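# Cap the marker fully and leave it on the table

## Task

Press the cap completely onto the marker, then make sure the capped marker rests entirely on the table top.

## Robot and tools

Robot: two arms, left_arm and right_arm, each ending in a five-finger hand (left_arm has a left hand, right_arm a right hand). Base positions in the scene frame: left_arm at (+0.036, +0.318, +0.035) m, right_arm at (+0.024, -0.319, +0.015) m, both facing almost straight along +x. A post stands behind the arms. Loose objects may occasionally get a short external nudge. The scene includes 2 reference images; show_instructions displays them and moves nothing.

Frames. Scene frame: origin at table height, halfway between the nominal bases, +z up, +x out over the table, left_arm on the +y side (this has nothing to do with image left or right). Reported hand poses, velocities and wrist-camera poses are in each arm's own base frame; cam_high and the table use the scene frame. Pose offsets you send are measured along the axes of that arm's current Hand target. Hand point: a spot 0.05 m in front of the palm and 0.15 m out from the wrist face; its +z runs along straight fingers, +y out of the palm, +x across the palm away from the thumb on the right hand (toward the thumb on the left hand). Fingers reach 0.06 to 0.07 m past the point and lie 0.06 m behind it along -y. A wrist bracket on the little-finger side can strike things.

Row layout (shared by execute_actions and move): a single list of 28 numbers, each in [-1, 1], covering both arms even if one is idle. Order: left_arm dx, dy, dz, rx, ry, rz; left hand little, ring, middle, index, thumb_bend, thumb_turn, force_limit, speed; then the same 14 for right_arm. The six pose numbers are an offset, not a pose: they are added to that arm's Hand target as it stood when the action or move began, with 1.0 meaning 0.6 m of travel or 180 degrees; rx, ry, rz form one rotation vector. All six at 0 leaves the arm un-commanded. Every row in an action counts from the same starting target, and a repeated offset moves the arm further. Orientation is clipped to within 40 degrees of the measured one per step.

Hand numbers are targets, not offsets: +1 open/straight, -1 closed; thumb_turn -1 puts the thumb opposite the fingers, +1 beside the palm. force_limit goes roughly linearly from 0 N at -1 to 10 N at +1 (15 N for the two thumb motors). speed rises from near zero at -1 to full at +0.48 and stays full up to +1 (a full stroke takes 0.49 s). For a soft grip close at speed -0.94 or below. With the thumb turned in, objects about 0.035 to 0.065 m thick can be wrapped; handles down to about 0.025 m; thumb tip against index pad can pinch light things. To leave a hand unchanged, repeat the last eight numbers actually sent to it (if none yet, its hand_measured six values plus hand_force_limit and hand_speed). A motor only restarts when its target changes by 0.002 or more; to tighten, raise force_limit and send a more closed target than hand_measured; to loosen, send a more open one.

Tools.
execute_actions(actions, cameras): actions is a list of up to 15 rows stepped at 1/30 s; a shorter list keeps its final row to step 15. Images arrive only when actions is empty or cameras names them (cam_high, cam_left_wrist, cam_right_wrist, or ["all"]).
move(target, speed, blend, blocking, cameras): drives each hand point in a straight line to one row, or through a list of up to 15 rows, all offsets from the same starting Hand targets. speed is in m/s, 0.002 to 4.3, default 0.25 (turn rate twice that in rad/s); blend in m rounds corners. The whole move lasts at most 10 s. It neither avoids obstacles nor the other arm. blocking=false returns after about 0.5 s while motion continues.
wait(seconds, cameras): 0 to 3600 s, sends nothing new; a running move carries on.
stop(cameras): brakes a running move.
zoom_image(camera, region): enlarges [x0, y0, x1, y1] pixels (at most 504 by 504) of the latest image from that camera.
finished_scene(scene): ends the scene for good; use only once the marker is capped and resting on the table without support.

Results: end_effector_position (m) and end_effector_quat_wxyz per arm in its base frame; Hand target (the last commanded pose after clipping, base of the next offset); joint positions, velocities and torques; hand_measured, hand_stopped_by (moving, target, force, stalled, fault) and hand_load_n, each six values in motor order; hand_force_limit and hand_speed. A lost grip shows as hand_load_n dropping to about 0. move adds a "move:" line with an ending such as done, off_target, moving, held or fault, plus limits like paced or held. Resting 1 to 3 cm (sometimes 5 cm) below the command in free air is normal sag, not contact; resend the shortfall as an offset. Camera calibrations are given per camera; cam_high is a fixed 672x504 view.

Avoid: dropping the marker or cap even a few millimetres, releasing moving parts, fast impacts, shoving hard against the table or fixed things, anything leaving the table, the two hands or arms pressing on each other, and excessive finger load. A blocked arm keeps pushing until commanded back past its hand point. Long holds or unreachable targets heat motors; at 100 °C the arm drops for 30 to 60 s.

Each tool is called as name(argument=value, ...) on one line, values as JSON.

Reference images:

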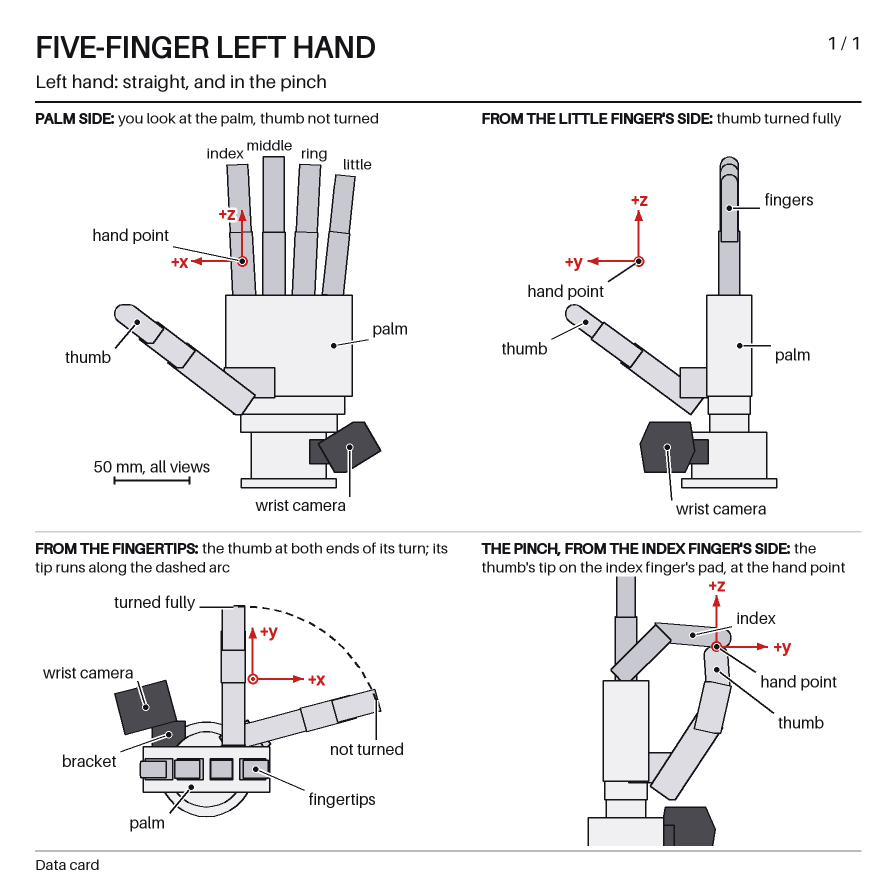

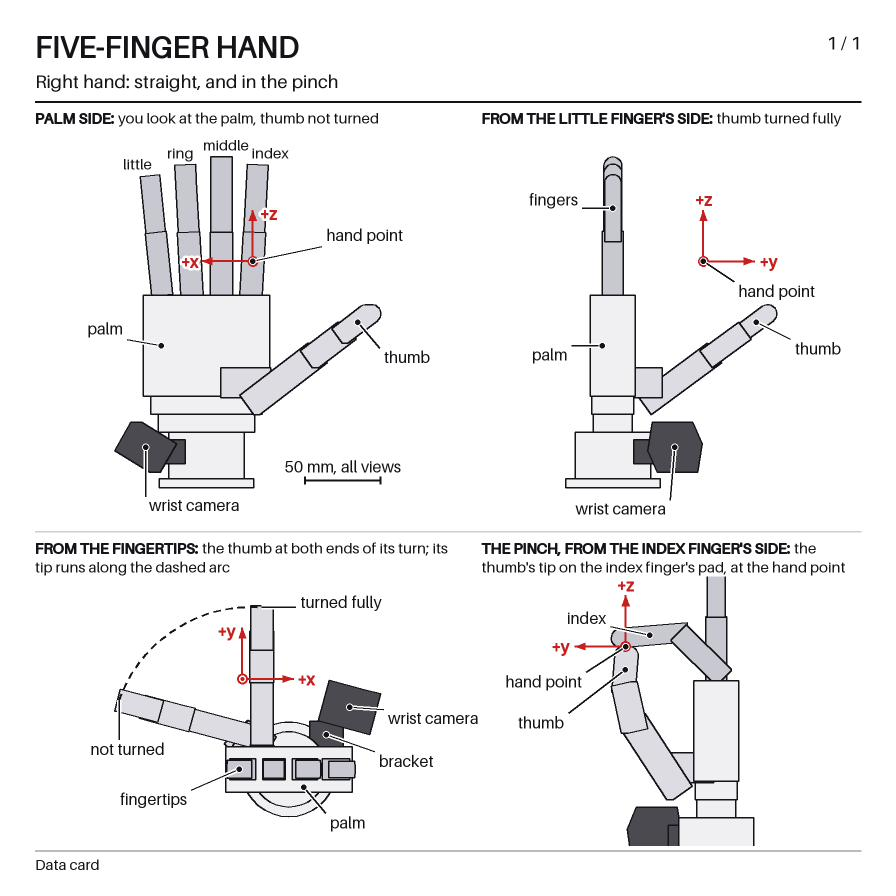

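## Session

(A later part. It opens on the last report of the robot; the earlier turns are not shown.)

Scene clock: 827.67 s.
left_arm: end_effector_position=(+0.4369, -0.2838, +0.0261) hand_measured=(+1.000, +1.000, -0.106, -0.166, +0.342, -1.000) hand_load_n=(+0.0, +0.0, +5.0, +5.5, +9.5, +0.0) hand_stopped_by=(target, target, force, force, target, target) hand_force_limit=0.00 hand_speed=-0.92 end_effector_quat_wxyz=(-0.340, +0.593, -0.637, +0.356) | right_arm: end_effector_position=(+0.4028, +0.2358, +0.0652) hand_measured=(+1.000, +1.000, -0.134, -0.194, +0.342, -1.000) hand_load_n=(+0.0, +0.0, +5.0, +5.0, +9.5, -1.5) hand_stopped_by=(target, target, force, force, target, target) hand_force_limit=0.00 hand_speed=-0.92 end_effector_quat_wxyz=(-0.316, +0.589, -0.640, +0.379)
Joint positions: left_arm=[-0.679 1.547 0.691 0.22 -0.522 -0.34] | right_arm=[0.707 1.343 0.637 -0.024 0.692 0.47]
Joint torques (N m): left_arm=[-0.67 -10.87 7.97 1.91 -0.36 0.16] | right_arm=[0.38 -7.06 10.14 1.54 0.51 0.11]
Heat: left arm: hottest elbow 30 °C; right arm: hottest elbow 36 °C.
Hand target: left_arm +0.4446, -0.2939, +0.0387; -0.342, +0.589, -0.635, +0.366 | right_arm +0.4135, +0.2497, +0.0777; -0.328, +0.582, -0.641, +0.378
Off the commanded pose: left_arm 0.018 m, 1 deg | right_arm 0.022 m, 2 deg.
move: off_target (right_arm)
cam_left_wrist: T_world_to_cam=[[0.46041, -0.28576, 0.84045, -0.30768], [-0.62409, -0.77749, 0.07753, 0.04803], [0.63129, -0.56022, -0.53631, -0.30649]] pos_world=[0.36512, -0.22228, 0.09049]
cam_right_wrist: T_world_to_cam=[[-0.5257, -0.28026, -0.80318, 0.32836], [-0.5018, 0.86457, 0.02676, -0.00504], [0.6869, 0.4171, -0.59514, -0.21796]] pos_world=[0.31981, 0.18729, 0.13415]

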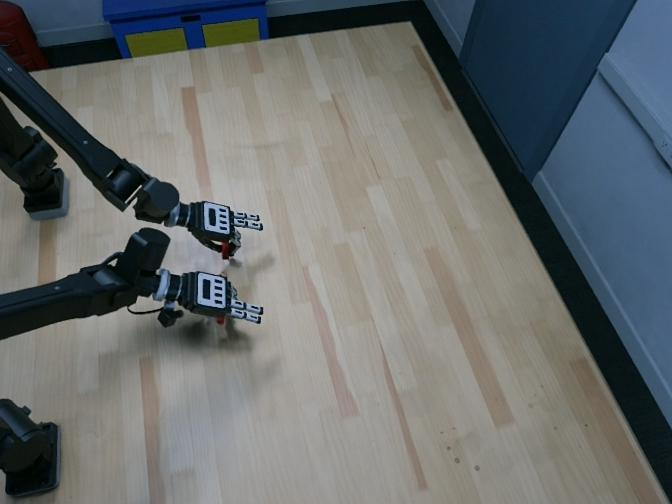

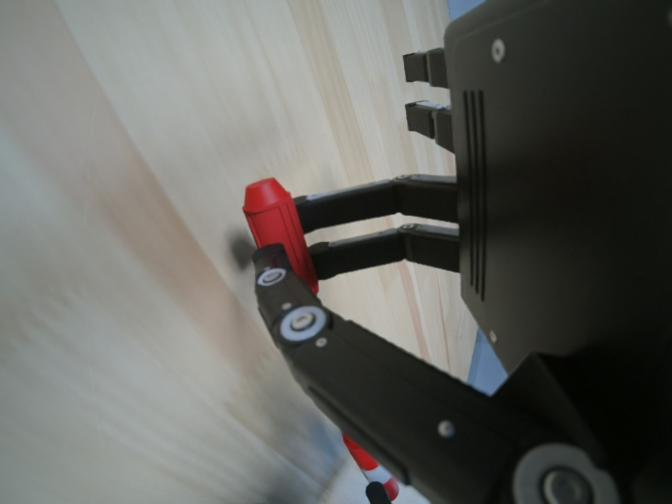

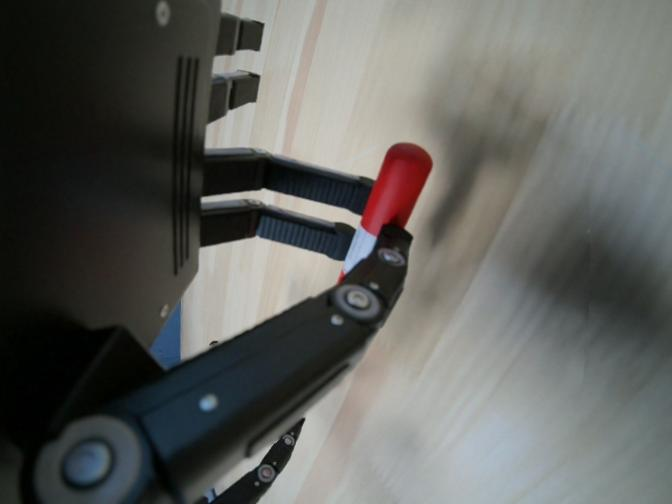

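move(target=[0,0,0,0,0,0,1,1,-0.5,-0.5,0.34,-1,0.0,-0.92,-0.0268,0.0035,0.018,0,-0.0067,0.0116,1,1,-0.5,-0.5,0.34,-1,0.0,-0.92], cameras=["all"], speed=0.08)

zoom_image(camera="cam_high", region=[180, 220, 280, 320])

zoom_image(camera="cam_right_wrist", region=[180, 380, 340, 504])

zoom_image(camera="cam_left_wrist", region=[280, 340, 440, 504])

Scene clock: 932.60 s.
left_arm: end_effector_position=(+0.4369, -0.2838, +0.0261) hand_measured=(+1.000, +1.000, -0.106, -0.166, +0.342, -1.000) hand_load_n=(+0.0, +0.0, +5.0, +5.5, +9.0, +0.5) hand_stopped_by=(target, target, force, force, target, target) hand_force_limit=0.00 hand_speed=-0.92 end_effector_quat_wxyz=(-0.340, +0.593, -0.637, +0.356) | right_arm: end_effector_position=(+0.4085, +0.2449, +0.0525) hand_measured=(+1.000, +1.000, -0.134, -0.194, +0.342, -1.000) hand_load_n=(+0.0, +0.0, +5.0, +5.0, +10.0, -1.5) hand_stopped_by=(target, target, force, force, target, target) hand_force_limit=0.00 hand_speed=-0.92 end_effector_quat_wxyz=(+0.315, -0.587, +0.648, -0.369)
Joint positions: left_arm=[-0.679 1.547 0.691 0.22 -0.522 -0.34] | right_arm=[0.707 1.396 0.656 -0.009 0.68 0.5]
Joint torques (N m): left_arm=[-0.62 -10.81 8.02 1.92 -0.36 0.16] | right_arm=[0.62 -7.59 9.91 2.51 0.33 0.11]
Motor temperatures (°C): left_arm=[27 29 31 27 25 25] | right_arm=[26 28 42 24 28 25]
Heat: left arm: hottest elbow 31 °C; right arm: hottest elbow 42 °C.
Hand target: left_arm +0.4446, -0.2939, +0.0387; -0.342, +0.589, -0.635, +0.366 | right_arm +0.4235, +0.2647, +0.0702; +0.342, -0.574, +0.648, -0.365
Off the commanded pose: left_arm 0.018 m, 1 deg | right_arm 0.030 m, 3 deg.
move: off_target (right_arm)
cam_left_wrist: T_world_to_cam=[[0.46041, -0.28576, 0.84045, -0.30768], [-0.62409, -0.77749, 0.07753, 0.04803], [0.63129, -0.56022, -0.53631, -0.30649]] pos_world=[0.36512, -0.22228, 0.09049]
cam_right_wrist: T_world_to_cam=[[-0.5411, -0.26139, -0.7993, 0.32521], [-0.4956, 0.86699, 0.05199, -0.01424], [0.6794, 0.42426, -0.59868, -0.23171]] pos_world=[0.32634, 0.19566, 0.12196]

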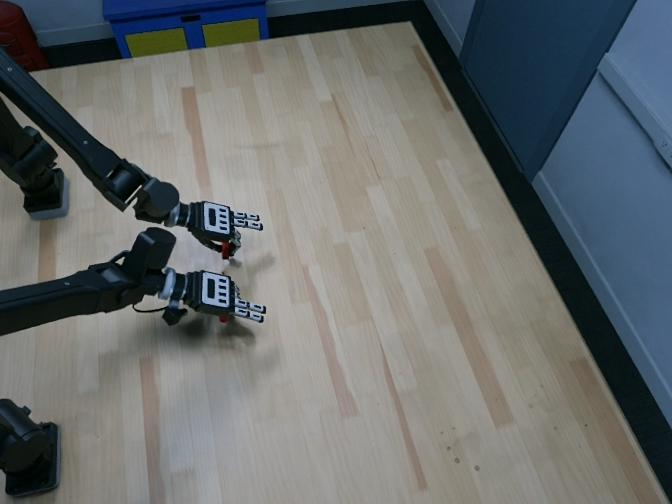

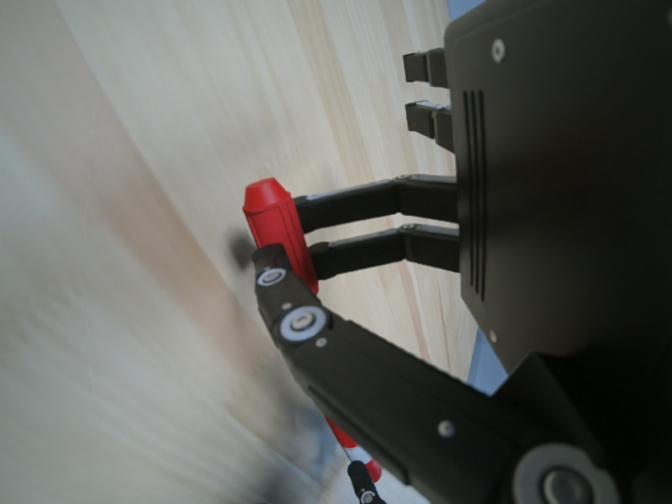

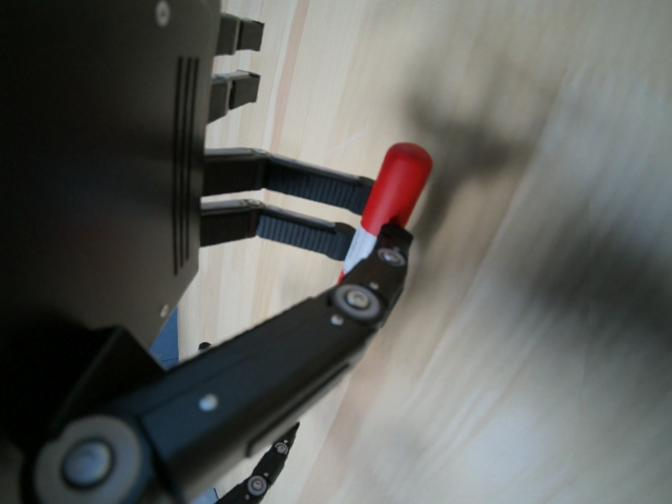

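Scaled by 5.040 from the camera's image (finer frame: 960x720).

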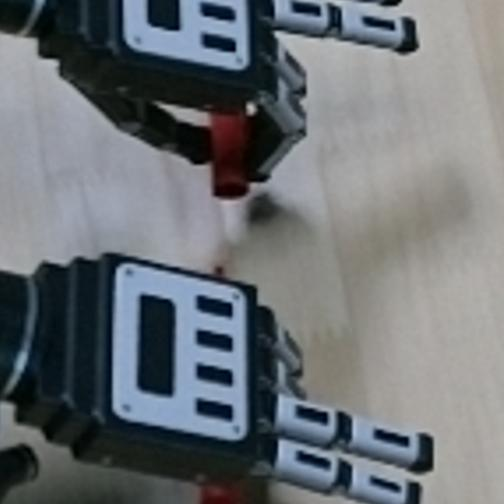

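Scaled by 3.150 from the camera's image (finer frame: 960x720).

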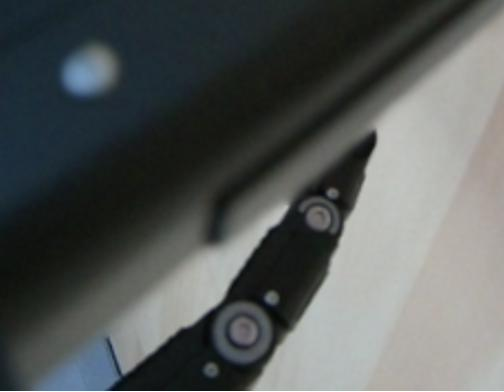

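Scaled by 3.073 from the camera's image (finer frame: 960x720).

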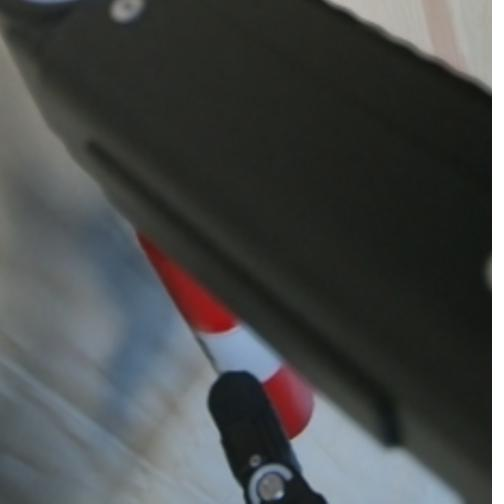

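zoom_image(camera="cam_high", region=[205, 230, 245, 280])

zoom_image(camera="cam_left_wrist", region=[220, 160, 340, 310])

Scaled by 10.080 from the camera's image (finer frame: 960x720).

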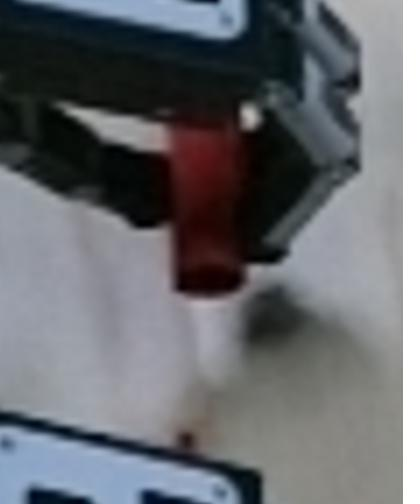

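Scaled by 3.360 from the camera's image (finer frame: 960x720).

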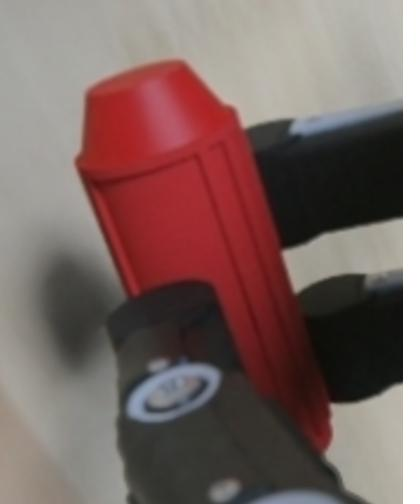

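move(target=[0,0,0,0,0,0,1,1,-0.5,-0.5,0.34,-1,0.0,-0.92,-0.0455,-0.013,0.0115,-0.0004,-0.0183,-0.0014,1,1,-0.5,-0.5,0.34,-1,0.0,-0.92], cameras=["all"], speed=0.06)

zoom_image(camera="cam_high", region=[200, 230, 260, 330])

zoom_image(camera="cam_right_wrist", region=[200, 360, 340, 504])

zoom_image(camera="cam_left_wrist", region=[270, 340, 410, 504])

Scene clock: 984.03 s.
left_arm: end_effector_position=(+0.4369, -0.2838, +0.0261) hand_measured=(+1.000, +1.000, -0.106, -0.166, +0.342, -1.000) hand_load_n=(+0.0, +0.0, +5.0, +5.5, +9.0, +0.0) hand_stopped_by=(target, target, force, force, target, target) hand_force_limit=0.00 hand_speed=-0.92 end_effector_quat_wxyz=(-0.340, +0.593, -0.637, +0.356) | right_arm: end_effector_position=(+0.4158, +0.2585, +0.0554) hand_measured=(+1.000, +1.000, -0.134, -0.194, +0.342, -1.000) hand_load_n=(+0.5, +0.0, +5.0, +5.0, +10.0, -1.5) hand_stopped_by=(target, target, force, force, target, target) hand_force_limit=0.00 hand_speed=-0.92 end_effector_quat_wxyz=(+0.327, -0.589, +0.647, -0.357)
Joint positions: left_arm=[-0.679 1.547 0.691 0.22 -0.522 -0.34] | right_arm=[0.707 1.416 0.681 0.004 0.65 0.501]
Joint torques (N m): left_arm=[-0.56 -10.75 8.02 1.91 -0.36 0.14] | right_arm=[-0.32 -8.82 6.82 1.77 0.45 0.04]
Heat: left arm: hottest elbow 32 °C; right arm: hottest elbow 39 °C.
Hand target: left_arm +0.4446, -0.2939, +0.0387; -0.342, +0.589, -0.635, +0.366 | right_arm +0.4165, +0.2586, +0.0575; +0.329, -0.588, +0.647, -0.358 (not the last commanded pose)
Off the commanded pose: left_arm 0.018 m, 1 deg | right_arm 0.042 m, 4 deg.
move: held (right_arm; a check stopped the path); limits=held
pose unreachable (right arm): on one or more control steps of this call, first in action 0 (counted from 0), this arm could not follow its commanded pose, so it was not sent that pose on those steps. It may still have moved: this result reports where it is.
cause: moving toward the commanded pose would bring a part of the arm too close to another arm (a part of this arm just beyond joint 4 (wrist pitch) and a part of the left arm just beyond its joint 4 (wrist pitch), at the place that arm is still heading or pushing toward).
cam_left_wrist: T_world_to_cam=[[0.46041, -0.28576, 0.84045, -0.30768], [-0.62409, -0.77749, 0.07753, 0.04803], [0.63129, -0.56022, -0.53631, -0.30649]] pos_world=[0.36512, -0.22228, 0.09049]
cam_right_wrist: T_world_to_cam=[[-0.53499, -0.25087, -0.80675, 0.33018], [-0.51395, 0.85453, 0.07509, -0.01291], [0.67056, 0.4548, -0.5861, -0.24566]] pos_world=[0.33474, 0.2056, 0.12336]

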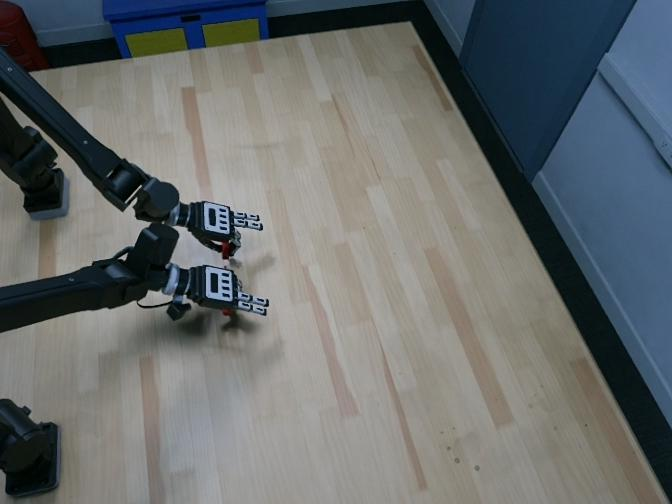

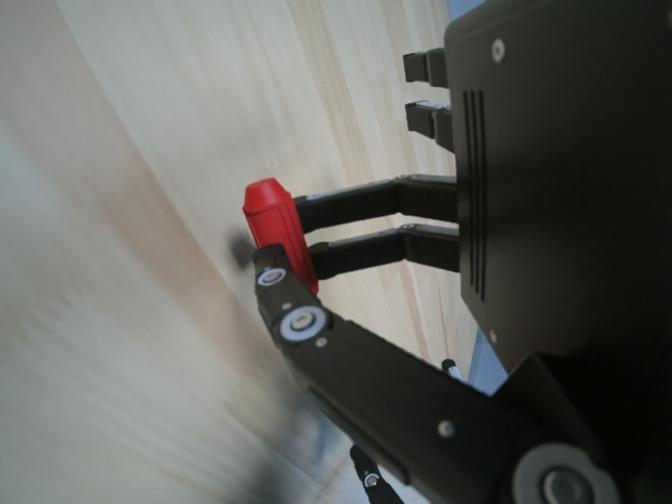

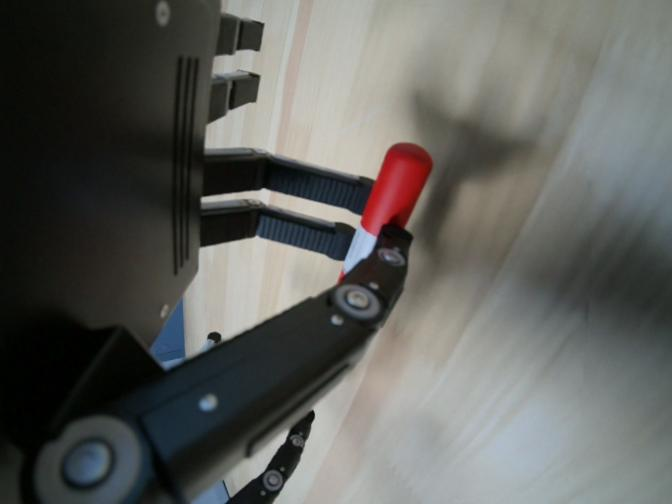

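Scaled by 5.040 from the camera's image (finer frame: 960x720).

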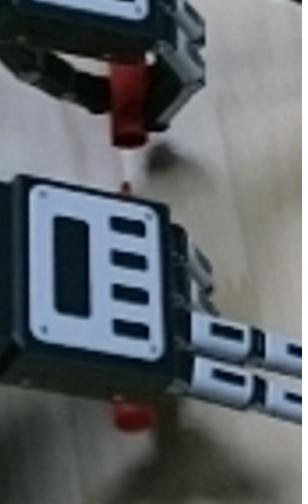

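Scaled by 3.500 from the camera's image (finer frame: 960x720).

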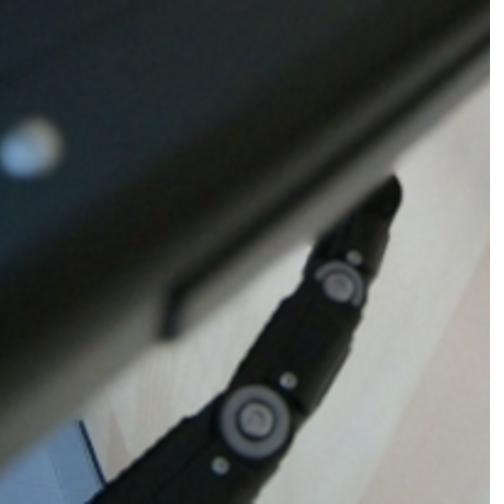

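Scaled by 3.073 from the camera's image (finer frame: 960x720).

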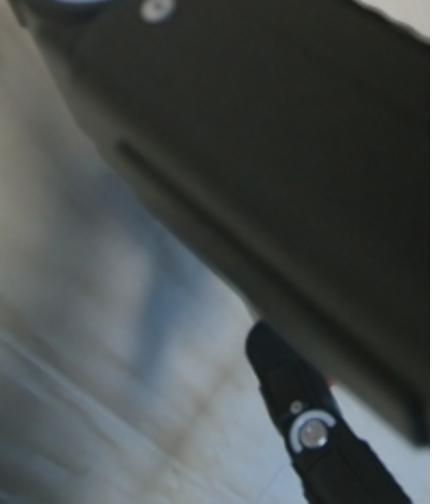

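move(target=[[0,0,0,0,0,0,1,1,-0.5,-0.5,0.34,-1,0.0,-0.92,0.067,-0.017,-0.0112,0,0,0,1,1,-0.5,-0.5,0.34,-1,0.0,-0.92],[0,0,0.008,-0.25,0,0,1,1,-0.5,-0.5,0.34,-1,0.0,-0.92,0.067,-0.017,-0.0112,0,0,0,1,1,-0.5,-0.5,0.34,-1,0.0,-0.92]], cameras=["all"], speed=0.1)

Scene clock: 1015.97 s.
left_arm: end_effector_position=(+0.4358, -0.2898, +0.0361) hand_measured=(+1.000, +1.000, -0.106, -0.166, +0.342, -1.000) hand_load_n=(+0.0, +0.0, +5.0, +5.5, +9.5, +0.0) hand_stopped_by=(target, target, force, force, target, target) hand_force_limit=0.00 hand_speed=-0.92 end_effector_quat_wxyz=(+0.091, -0.670, +0.731, -0.094) | right_arm: end_effector_position=(+0.4091, +0.2226, +0.0635) hand_measured=(+1.000, +1.000, -0.134, -0.194, +0.342, -1.000) hand_load_n=(+0.0, +0.0, +5.5, +5.0, +10.0, -1.5) hand_stopped_by=(target, target, force, force, target, target) hand_force_limit=0.00 hand_speed=-0.92 end_effector_quat_wxyz=(+0.326, -0.591, +0.647, -0.355)
Joint positions: left_arm=[-0.529 1.765 1.281 -0.852 -0.118 -0.427] | right_arm=[0.637 1.324 0.617 0.004 0.593 0.445]
Joint torques (N m): left_arm=[0.56 -12.92 9.74 0.87 0.02 0.02] | right_arm=[-1.03 -8.23 7.06 1.84 0.25 -0.04]
Heat: left arm: hottest elbow 32 °C; right arm: hottest elbow 38 °C.
Hand target: left_arm +0.4486, -0.2943, +0.0365; +0.090, -0.675, +0.726, -0.095 | right_arm +0.4124, +0.2185, +0.0693; +0.328, -0.588, +0.647, -0.358
Off the commanded pose: left_arm 0.014 m, 1 deg | right_arm 0.008 m, 1 deg.
move: off_target (left_arm)
cam_left_wrist: T_world_to_cam=[[0.90459, -0.32731, 0.27312, -0.50235], [-0.42109, -0.78586, 0.45289, -0.06257], [0.0664, -0.52469, -0.8487, -0.03602]] pos_world=[0.43046, -0.2325, 0.13497]
cam_right_wrist: T_world_to_cam=[[-0.5386, -0.25282, -0.80373, 0.32577], [-0.51629, 0.85289, 0.07769, 0.01491], [0.66585, 0.4568, -0.5899, -0.21836]] pos_world=[0.32855, 0.16939, 0.13186]

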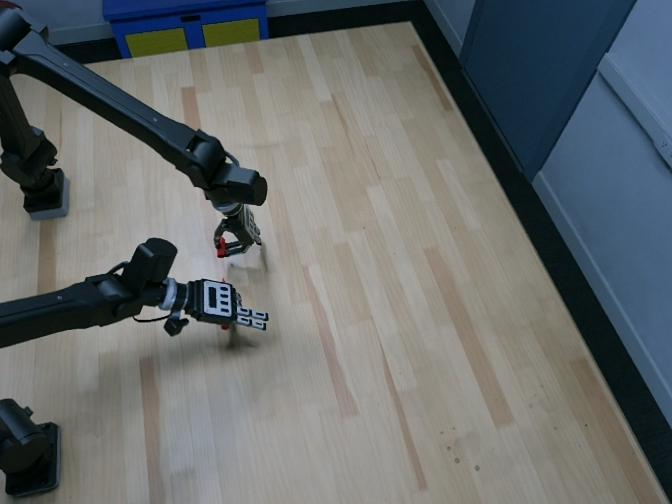

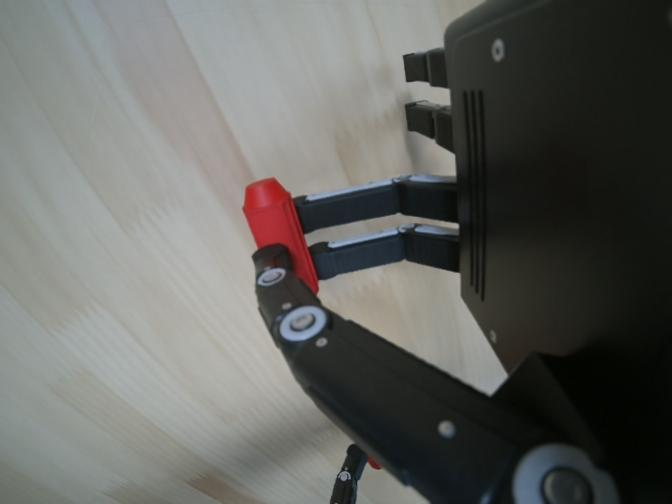

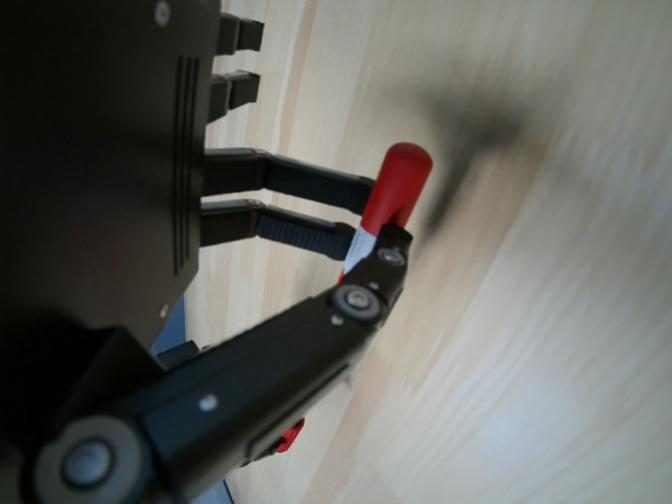

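zoom_image(camera="cam_high", region=[200, 220, 260, 340])

zoom_image(camera="cam_right_wrist", region=[220, 384, 340, 504])

zoom_image(camera="cam_left_wrist", region=[300, 384, 420, 504])

Scaled by 4.200 from the camera's image (finer frame: 960x720).

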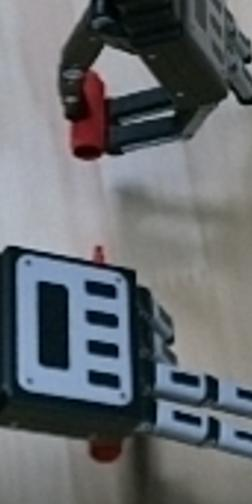

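Scaled by 4.200 from the camera's image (finer frame: 960x720).

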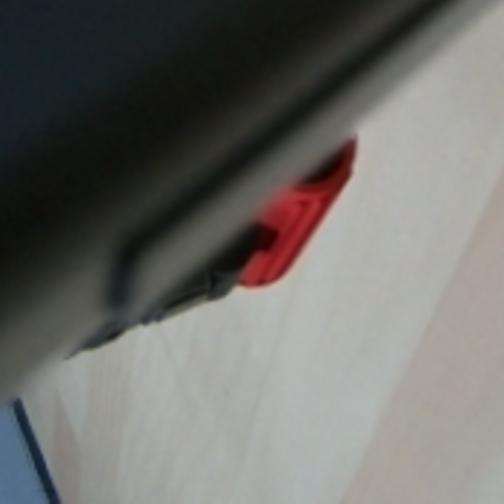

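Scaled by 4.200 from the camera's image (finer frame: 960x720).

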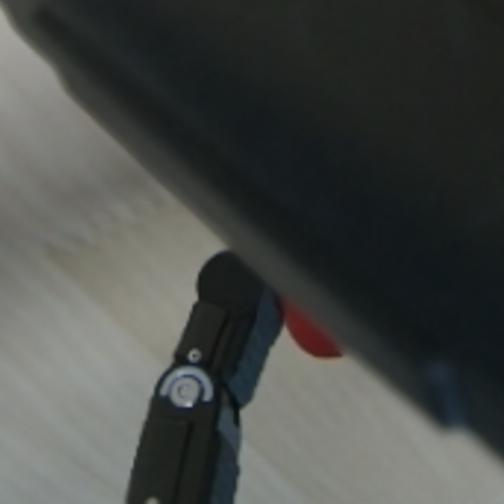

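zoom_image(camera="cam_high", region=[205, 225, 245, 265])

zoom_image(camera="cam_high", region=[205, 270, 245, 335])

Scaled by 12.600 from the camera's image (finer frame: 960x720).

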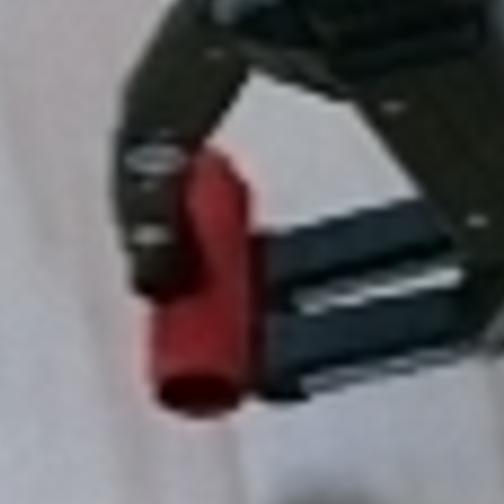

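Scaled by 7.754 from the camera's image (finer frame: 960x720).

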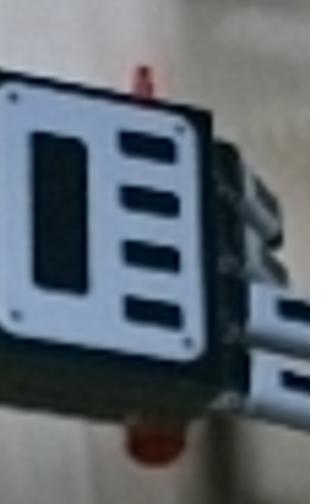

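zoom_image(camera="cam_right_wrist", region=[270, 405, 320, 465])

Scaled by 8.400 from the camera's image (finer frame: 960x720).

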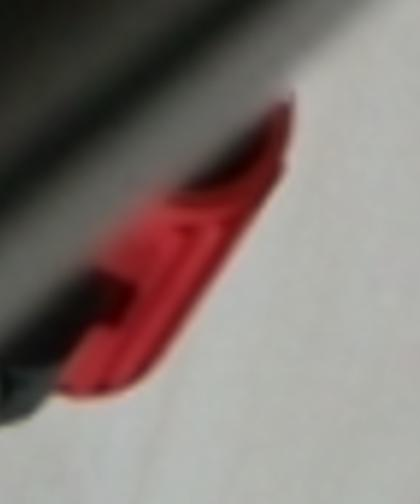

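move(target=[0,0,0,0,0,0,1,1,-0.5,-0.5,0.34,-1,0.0,-0.92,-0.0955,-0.0195,-0.0022,0,0.0003,0.0152,1,1,-0.5,-0.5,0.34,-1,0.0,-0.92], cameras=["all"], speed=0.05)

zoom_image(camera="cam_high", region=[200, 225, 260, 335])

zoom_image(camera="cam_right_wrist", region=[240, 364, 340, 464])

zoom_image(camera="cam_left_wrist", region=[300, 364, 420, 504])

Scene clock: 1096.03 s.
left_arm: end_effector_position=(+0.4358, -0.2898, +0.0361) hand_measured=(+1.000, +1.000, -0.106, -0.166, +0.342, -1.000) hand_load_n=(+0.0, +0.0, +5.0, +5.5, +9.5, +0.0) hand_stopped_by=(target, target, force, force, target, target) hand_force_limit=0.00 hand_speed=-0.92 end_effector_quat_wxyz=(+0.091, -0.670, +0.731, -0.094) | right_arm: end_effector_position=(+0.4137, +0.2586, +0.0677) hand_measured=(+1.000, +1.000, -0.134, -0.194, +0.342, -1.000) hand_load_n=(+0.0, +0.0, +5.0, +5.5, +10.0, -1.5) hand_stopped_by=(target, target, force, force, target, target) hand_force_limit=0.00 hand_speed=-0.92 end_effector_quat_wxyz=(+0.324, -0.577, +0.662, -0.352)
Joint positions: left_arm=[-0.529 1.765 1.281 -0.852 -0.118 -0.427] | right_arm=[0.712 1.387 0.703 -0.075 0.664 0.554]
Joint torques (N m): left_arm=[0.56 -12.92 9.76 0.84 0.02 0.02] | right_arm=[0.79 -7.71 10.28 1.48 0.5 0.13]
Motor temperatures (°C): left_arm=[26 30 35 26 24 24] | right_arm=[26 28 36 24 27 25]
Heat: left arm: hottest elbow 35 °C; right arm: hottest elbow 36 °C.
Hand target: left_arm +0.4487, -0.2943, +0.0365; +0.090, -0.675, +0.726, -0.095 | right_arm +0.4228, +0.2751, +0.0803; +0.337, -0.572, +0.661, -0.350
Off the commanded pose: left_arm 0.014 m, 1 deg | right_arm 0.023 m, 2 deg.
move: off_target (right_arm)
cam_left_wrist: T_world_to_cam=[[0.90459, -0.32731, 0.27312, -0.50235], [-0.42109, -0.78586, 0.45289, -0.06257], [0.0664, -0.52469, -0.8487, -0.03602]] pos_world=[0.43046, -0.2325, 0.13497]
cam_right_wrist: T_world_to_cam=[[-0.55146, -0.21664, -0.80558, 0.33686], [-0.48409, 0.86956, 0.09754, -0.03264], [0.67937, 0.44376, -0.58441, -0.238]] pos_world=[0.33166, 0.20697, 0.13546]

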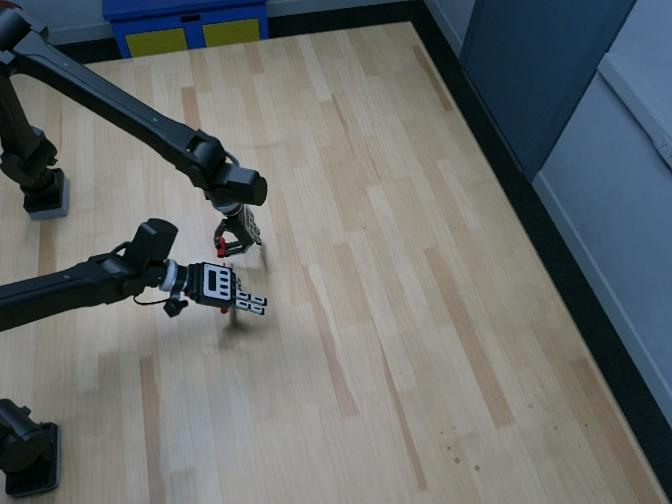

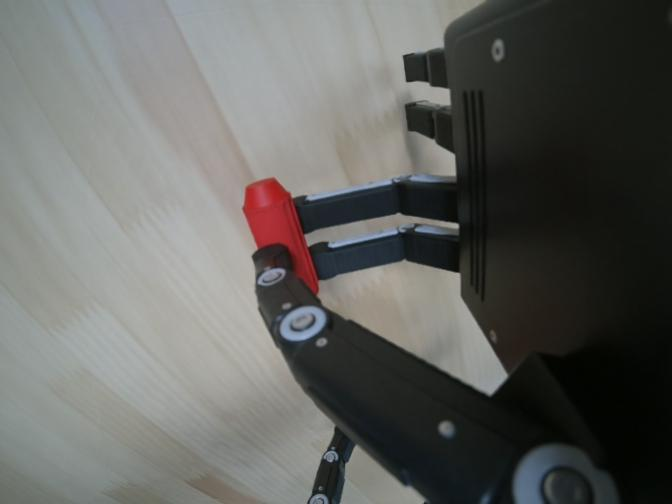

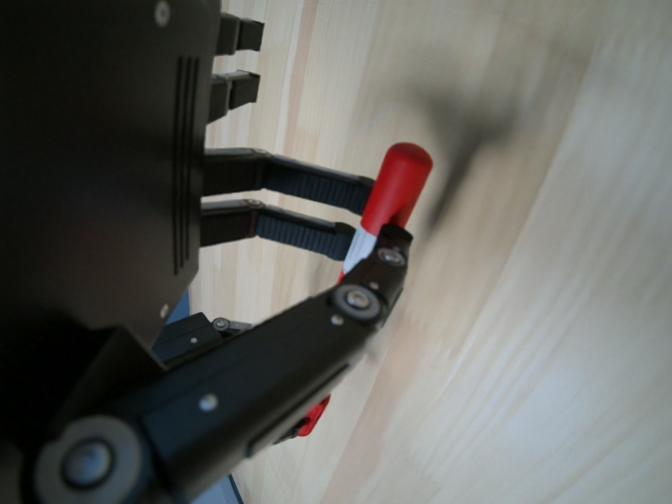

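Scaled by 4.582 from the camera's image (finer frame: 960x720).

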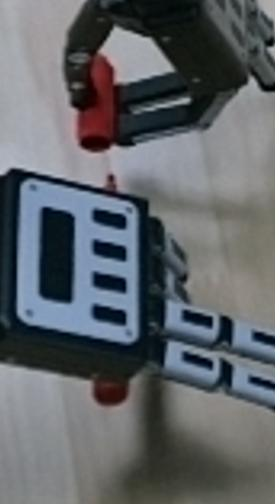

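Scaled by 5.040 from the camera's image (finer frame: 960x720).

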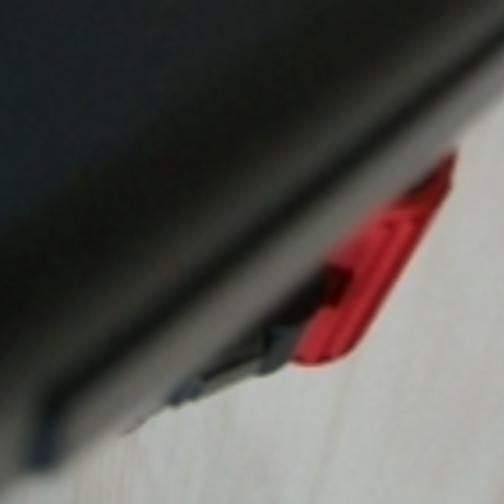

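Scaled by 3.600 from the camera's image (finer frame: 960x720).

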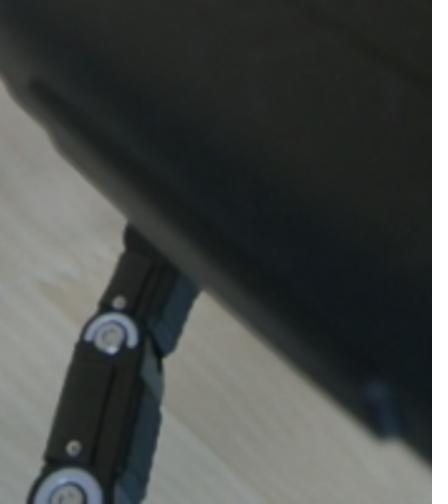

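move(target=[0,0,0,0,0,0,1,1,-0.5,-0.5,0.34,-1,0.0,-0.92,-0.0112,0.01,-0.0152,0,0,0,1,1,-0.5,-0.5,0.34,-1,0.0,-0.92], cameras=["cam_high","cam_right_wrist"], speed=0.04)

zoom_image(camera="cam_high", region=[200, 225, 260, 335])

zoom_image(camera="cam_right_wrist", region=[240, 364, 340, 464])

Scene clock: 1117.80 s.
left_arm: end_effector_position=(+0.4358, -0.2898, +0.0361) hand_measured=(+1.000, +1.000, -0.106, -0.166, +0.342, -1.000) hand_load_n=(+0.0, +0.0, +5.0, +5.5, +9.0, +0.0) hand_stopped_by=(target, target, force, force, target, target) hand_force_limit=0.00 hand_speed=-0.92 end_effector_quat_wxyz=(+0.091, -0.670, +0.731, -0.094) | right_arm: end_effector_position=(+0.4043, +0.2669, +0.0663) hand_measured=(+1.000, +1.000, -0.134, -0.194, +0.342, -1.000) hand_load_n=(+0.0, +0.0, +5.0, +5.0, +10.0, -1.5) hand_stopped_by=(target, target, force, force, target, target) hand_force_limit=0.00 hand_speed=-0.92 end_effector_quat_wxyz=(+0.322, -0.578, +0.662, -0.353)
Joint positions: left_arm=[-0.529 1.765 1.281 -0.852 -0.118 -0.427] | right_arm=[0.746 1.387 0.703 -0.096 0.688 0.584]
Joint torques (N m): left_arm=[0.85 -12.98 9.7 0.77 0.01 0.02] | right_arm=[0.79 -7.82 10.11 1.46 0.53 0.11]
Heat: left arm: hottest elbow 36 °C; right arm: hottest elbow 38 °C.
Hand target: left_arm +0.4487, -0.2943, +0.0365; +0.090, -0.675, +0.726, -0.095 | right_arm +0.4128, +0.2830, +0.0804; +0.337, -0.572, +0.661, -0.350
Off the commanded pose: left_arm 0.014 m, 1 deg | right_arm 0.023 m, 2 deg.
move: off_target (right_arm)
cam_right_wrist: T_world_to_cam=[[-0.55283, -0.21884, -0.80405, 0.3334], [-0.48432, 0.86957, 0.09632, -0.04419], [0.6781, 0.44266, -0.58671, -0.23514]] pos_world=[0.32236, 0.21548, 0.13437]

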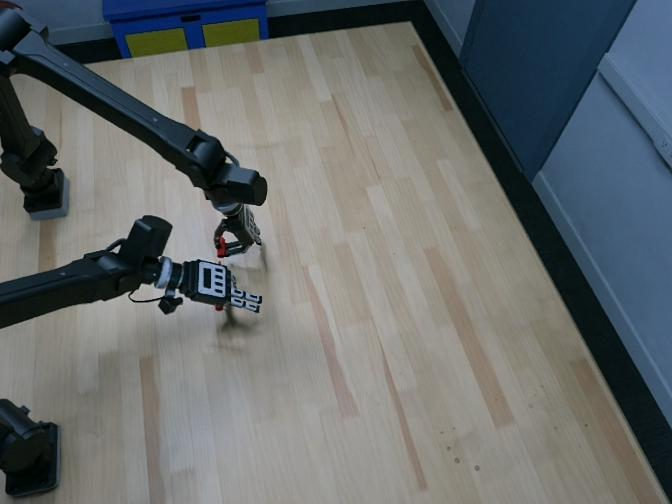

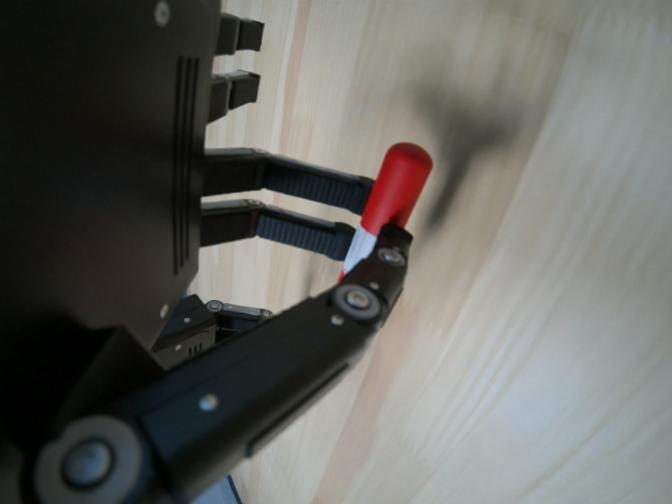

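Scaled by 4.582 from the camera's image (finer frame: 960x720).

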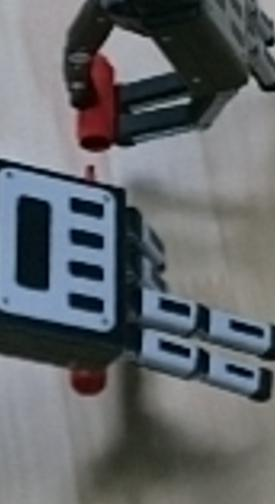

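Scaled by 5.040 from the camera's image (finer frame: 960x720).

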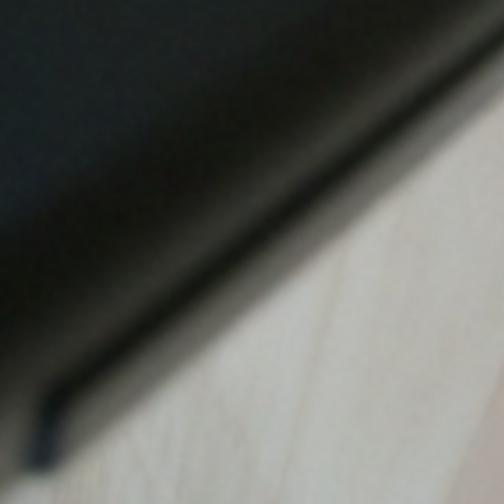

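zoom_image(camera="cam_high", region=[208, 232, 238, 272])

Scaled by 12.600 from the camera's image (finer frame: 960x720).

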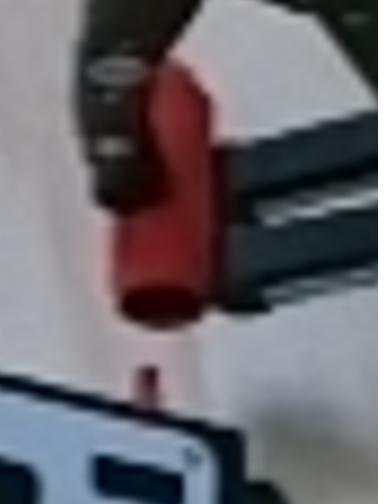

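move(target=[0,0,0,0,0,0,1,1,-0.5,-0.5,0.34,-1,0.0,-0.92,-0.034,-0.001,0.0045,0,0,0,1,1,-0.5,-0.5,0.34,-1,0.0,-0.92], cameras=["cam_high","cam_left_wrist","cam_right_wrist"], speed=0.03)

zoom_image(camera="cam_high", region=[208, 232, 238, 272])

Scene clock: 1131.73 s.
left_arm: end_effector_position=(+0.4358, -0.2898, +0.0361) hand_measured=(+1.000, +1.000, -0.106, -0.166, +0.342, -1.000) hand_load_n=(+0.0, +0.0, +5.0, +5.5, +9.0, +0.0) hand_stopped_by=(target, target, force, force, target, target) hand_force_limit=0.00 hand_speed=-0.92 end_effector_quat_wxyz=(+0.091, -0.670, +0.731, -0.094) | right_arm: end_effector_position=(+0.4099, +0.2853, +0.0675) hand_measured=(+1.000, +1.000, -0.134, -0.194, +0.342, -1.000) hand_load_n=(+0.0, -0.5, +5.0, +5.0, +10.0, -1.5) hand_stopped_by=(target, target, force, force, target, target) hand_force_limit=0.00 hand_speed=-0.92 end_effector_quat_wxyz=(+0.323, -0.577, +0.662, -0.353)
Joint positions: left_arm=[-0.529 1.765 1.281 -0.852 -0.118 -0.427] | right_arm=[0.772 1.428 0.751 -0.117 0.708 0.609]
Joint torques (N m): left_arm=[0.67 -12.92 9.78 0.81 0.02 0.04] | right_arm=[0.79 -7.94 10.3 1.42 0.53 0.12]
Heat: left arm: hottest elbow 36 °C; right arm: hottest elbow 39 °C.
Hand target: left_arm +0.4487, -0.2943, +0.0365; +0.090, -0.675, +0.726, -0.095 | right_arm +0.4177, +0.3029, +0.0802; +0.336, -0.573, +0.661, -0.350
Off the commanded pose: left_arm 0.014 m, 1 deg | right_arm 0.023 m, 2 deg.
move: off_target (right_arm)
cam_left_wrist: T_world_to_cam=[[0.90459, -0.32731, 0.27312, -0.50235], [-0.42109, -0.78586, 0.45289, -0.06257], [0.0664, -0.52469, -0.8487, -0.03602]] pos_world=[0.43046, -0.2325, 0.13497]
cam_right_wrist: T_world_to_cam=[[-0.5516, -0.21714, -0.80535, 0.34061], [-0.48319, 0.8702, 0.09633, -0.05828], [0.6799, 0.44227, -0.58492, -0.24715]] pos_world=[0.32776, 0.23398, 0.13536]

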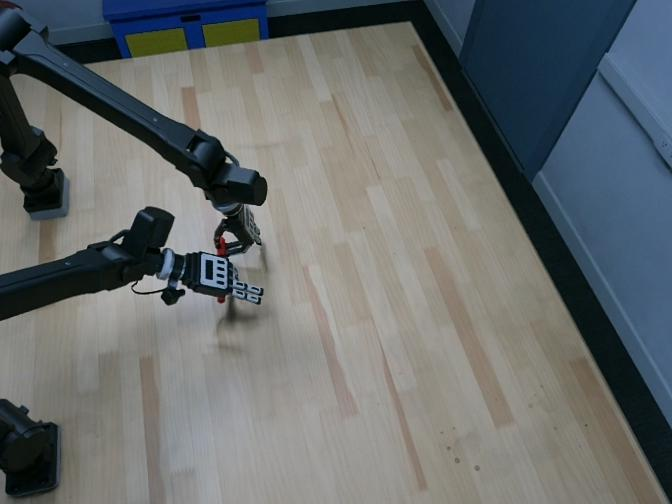

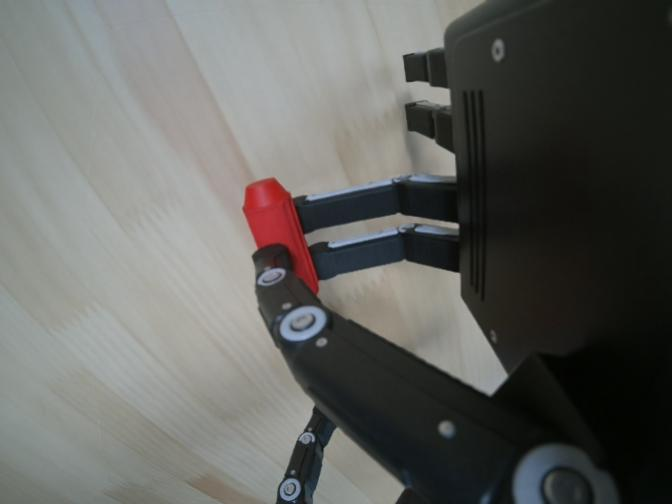

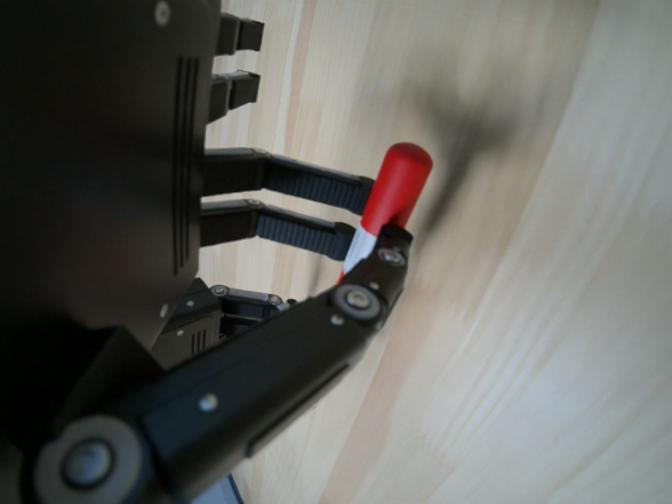

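Scaled by 12.600 from the camera's image (finer frame: 960x720).

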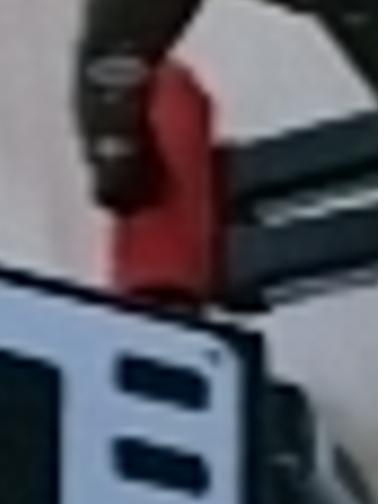

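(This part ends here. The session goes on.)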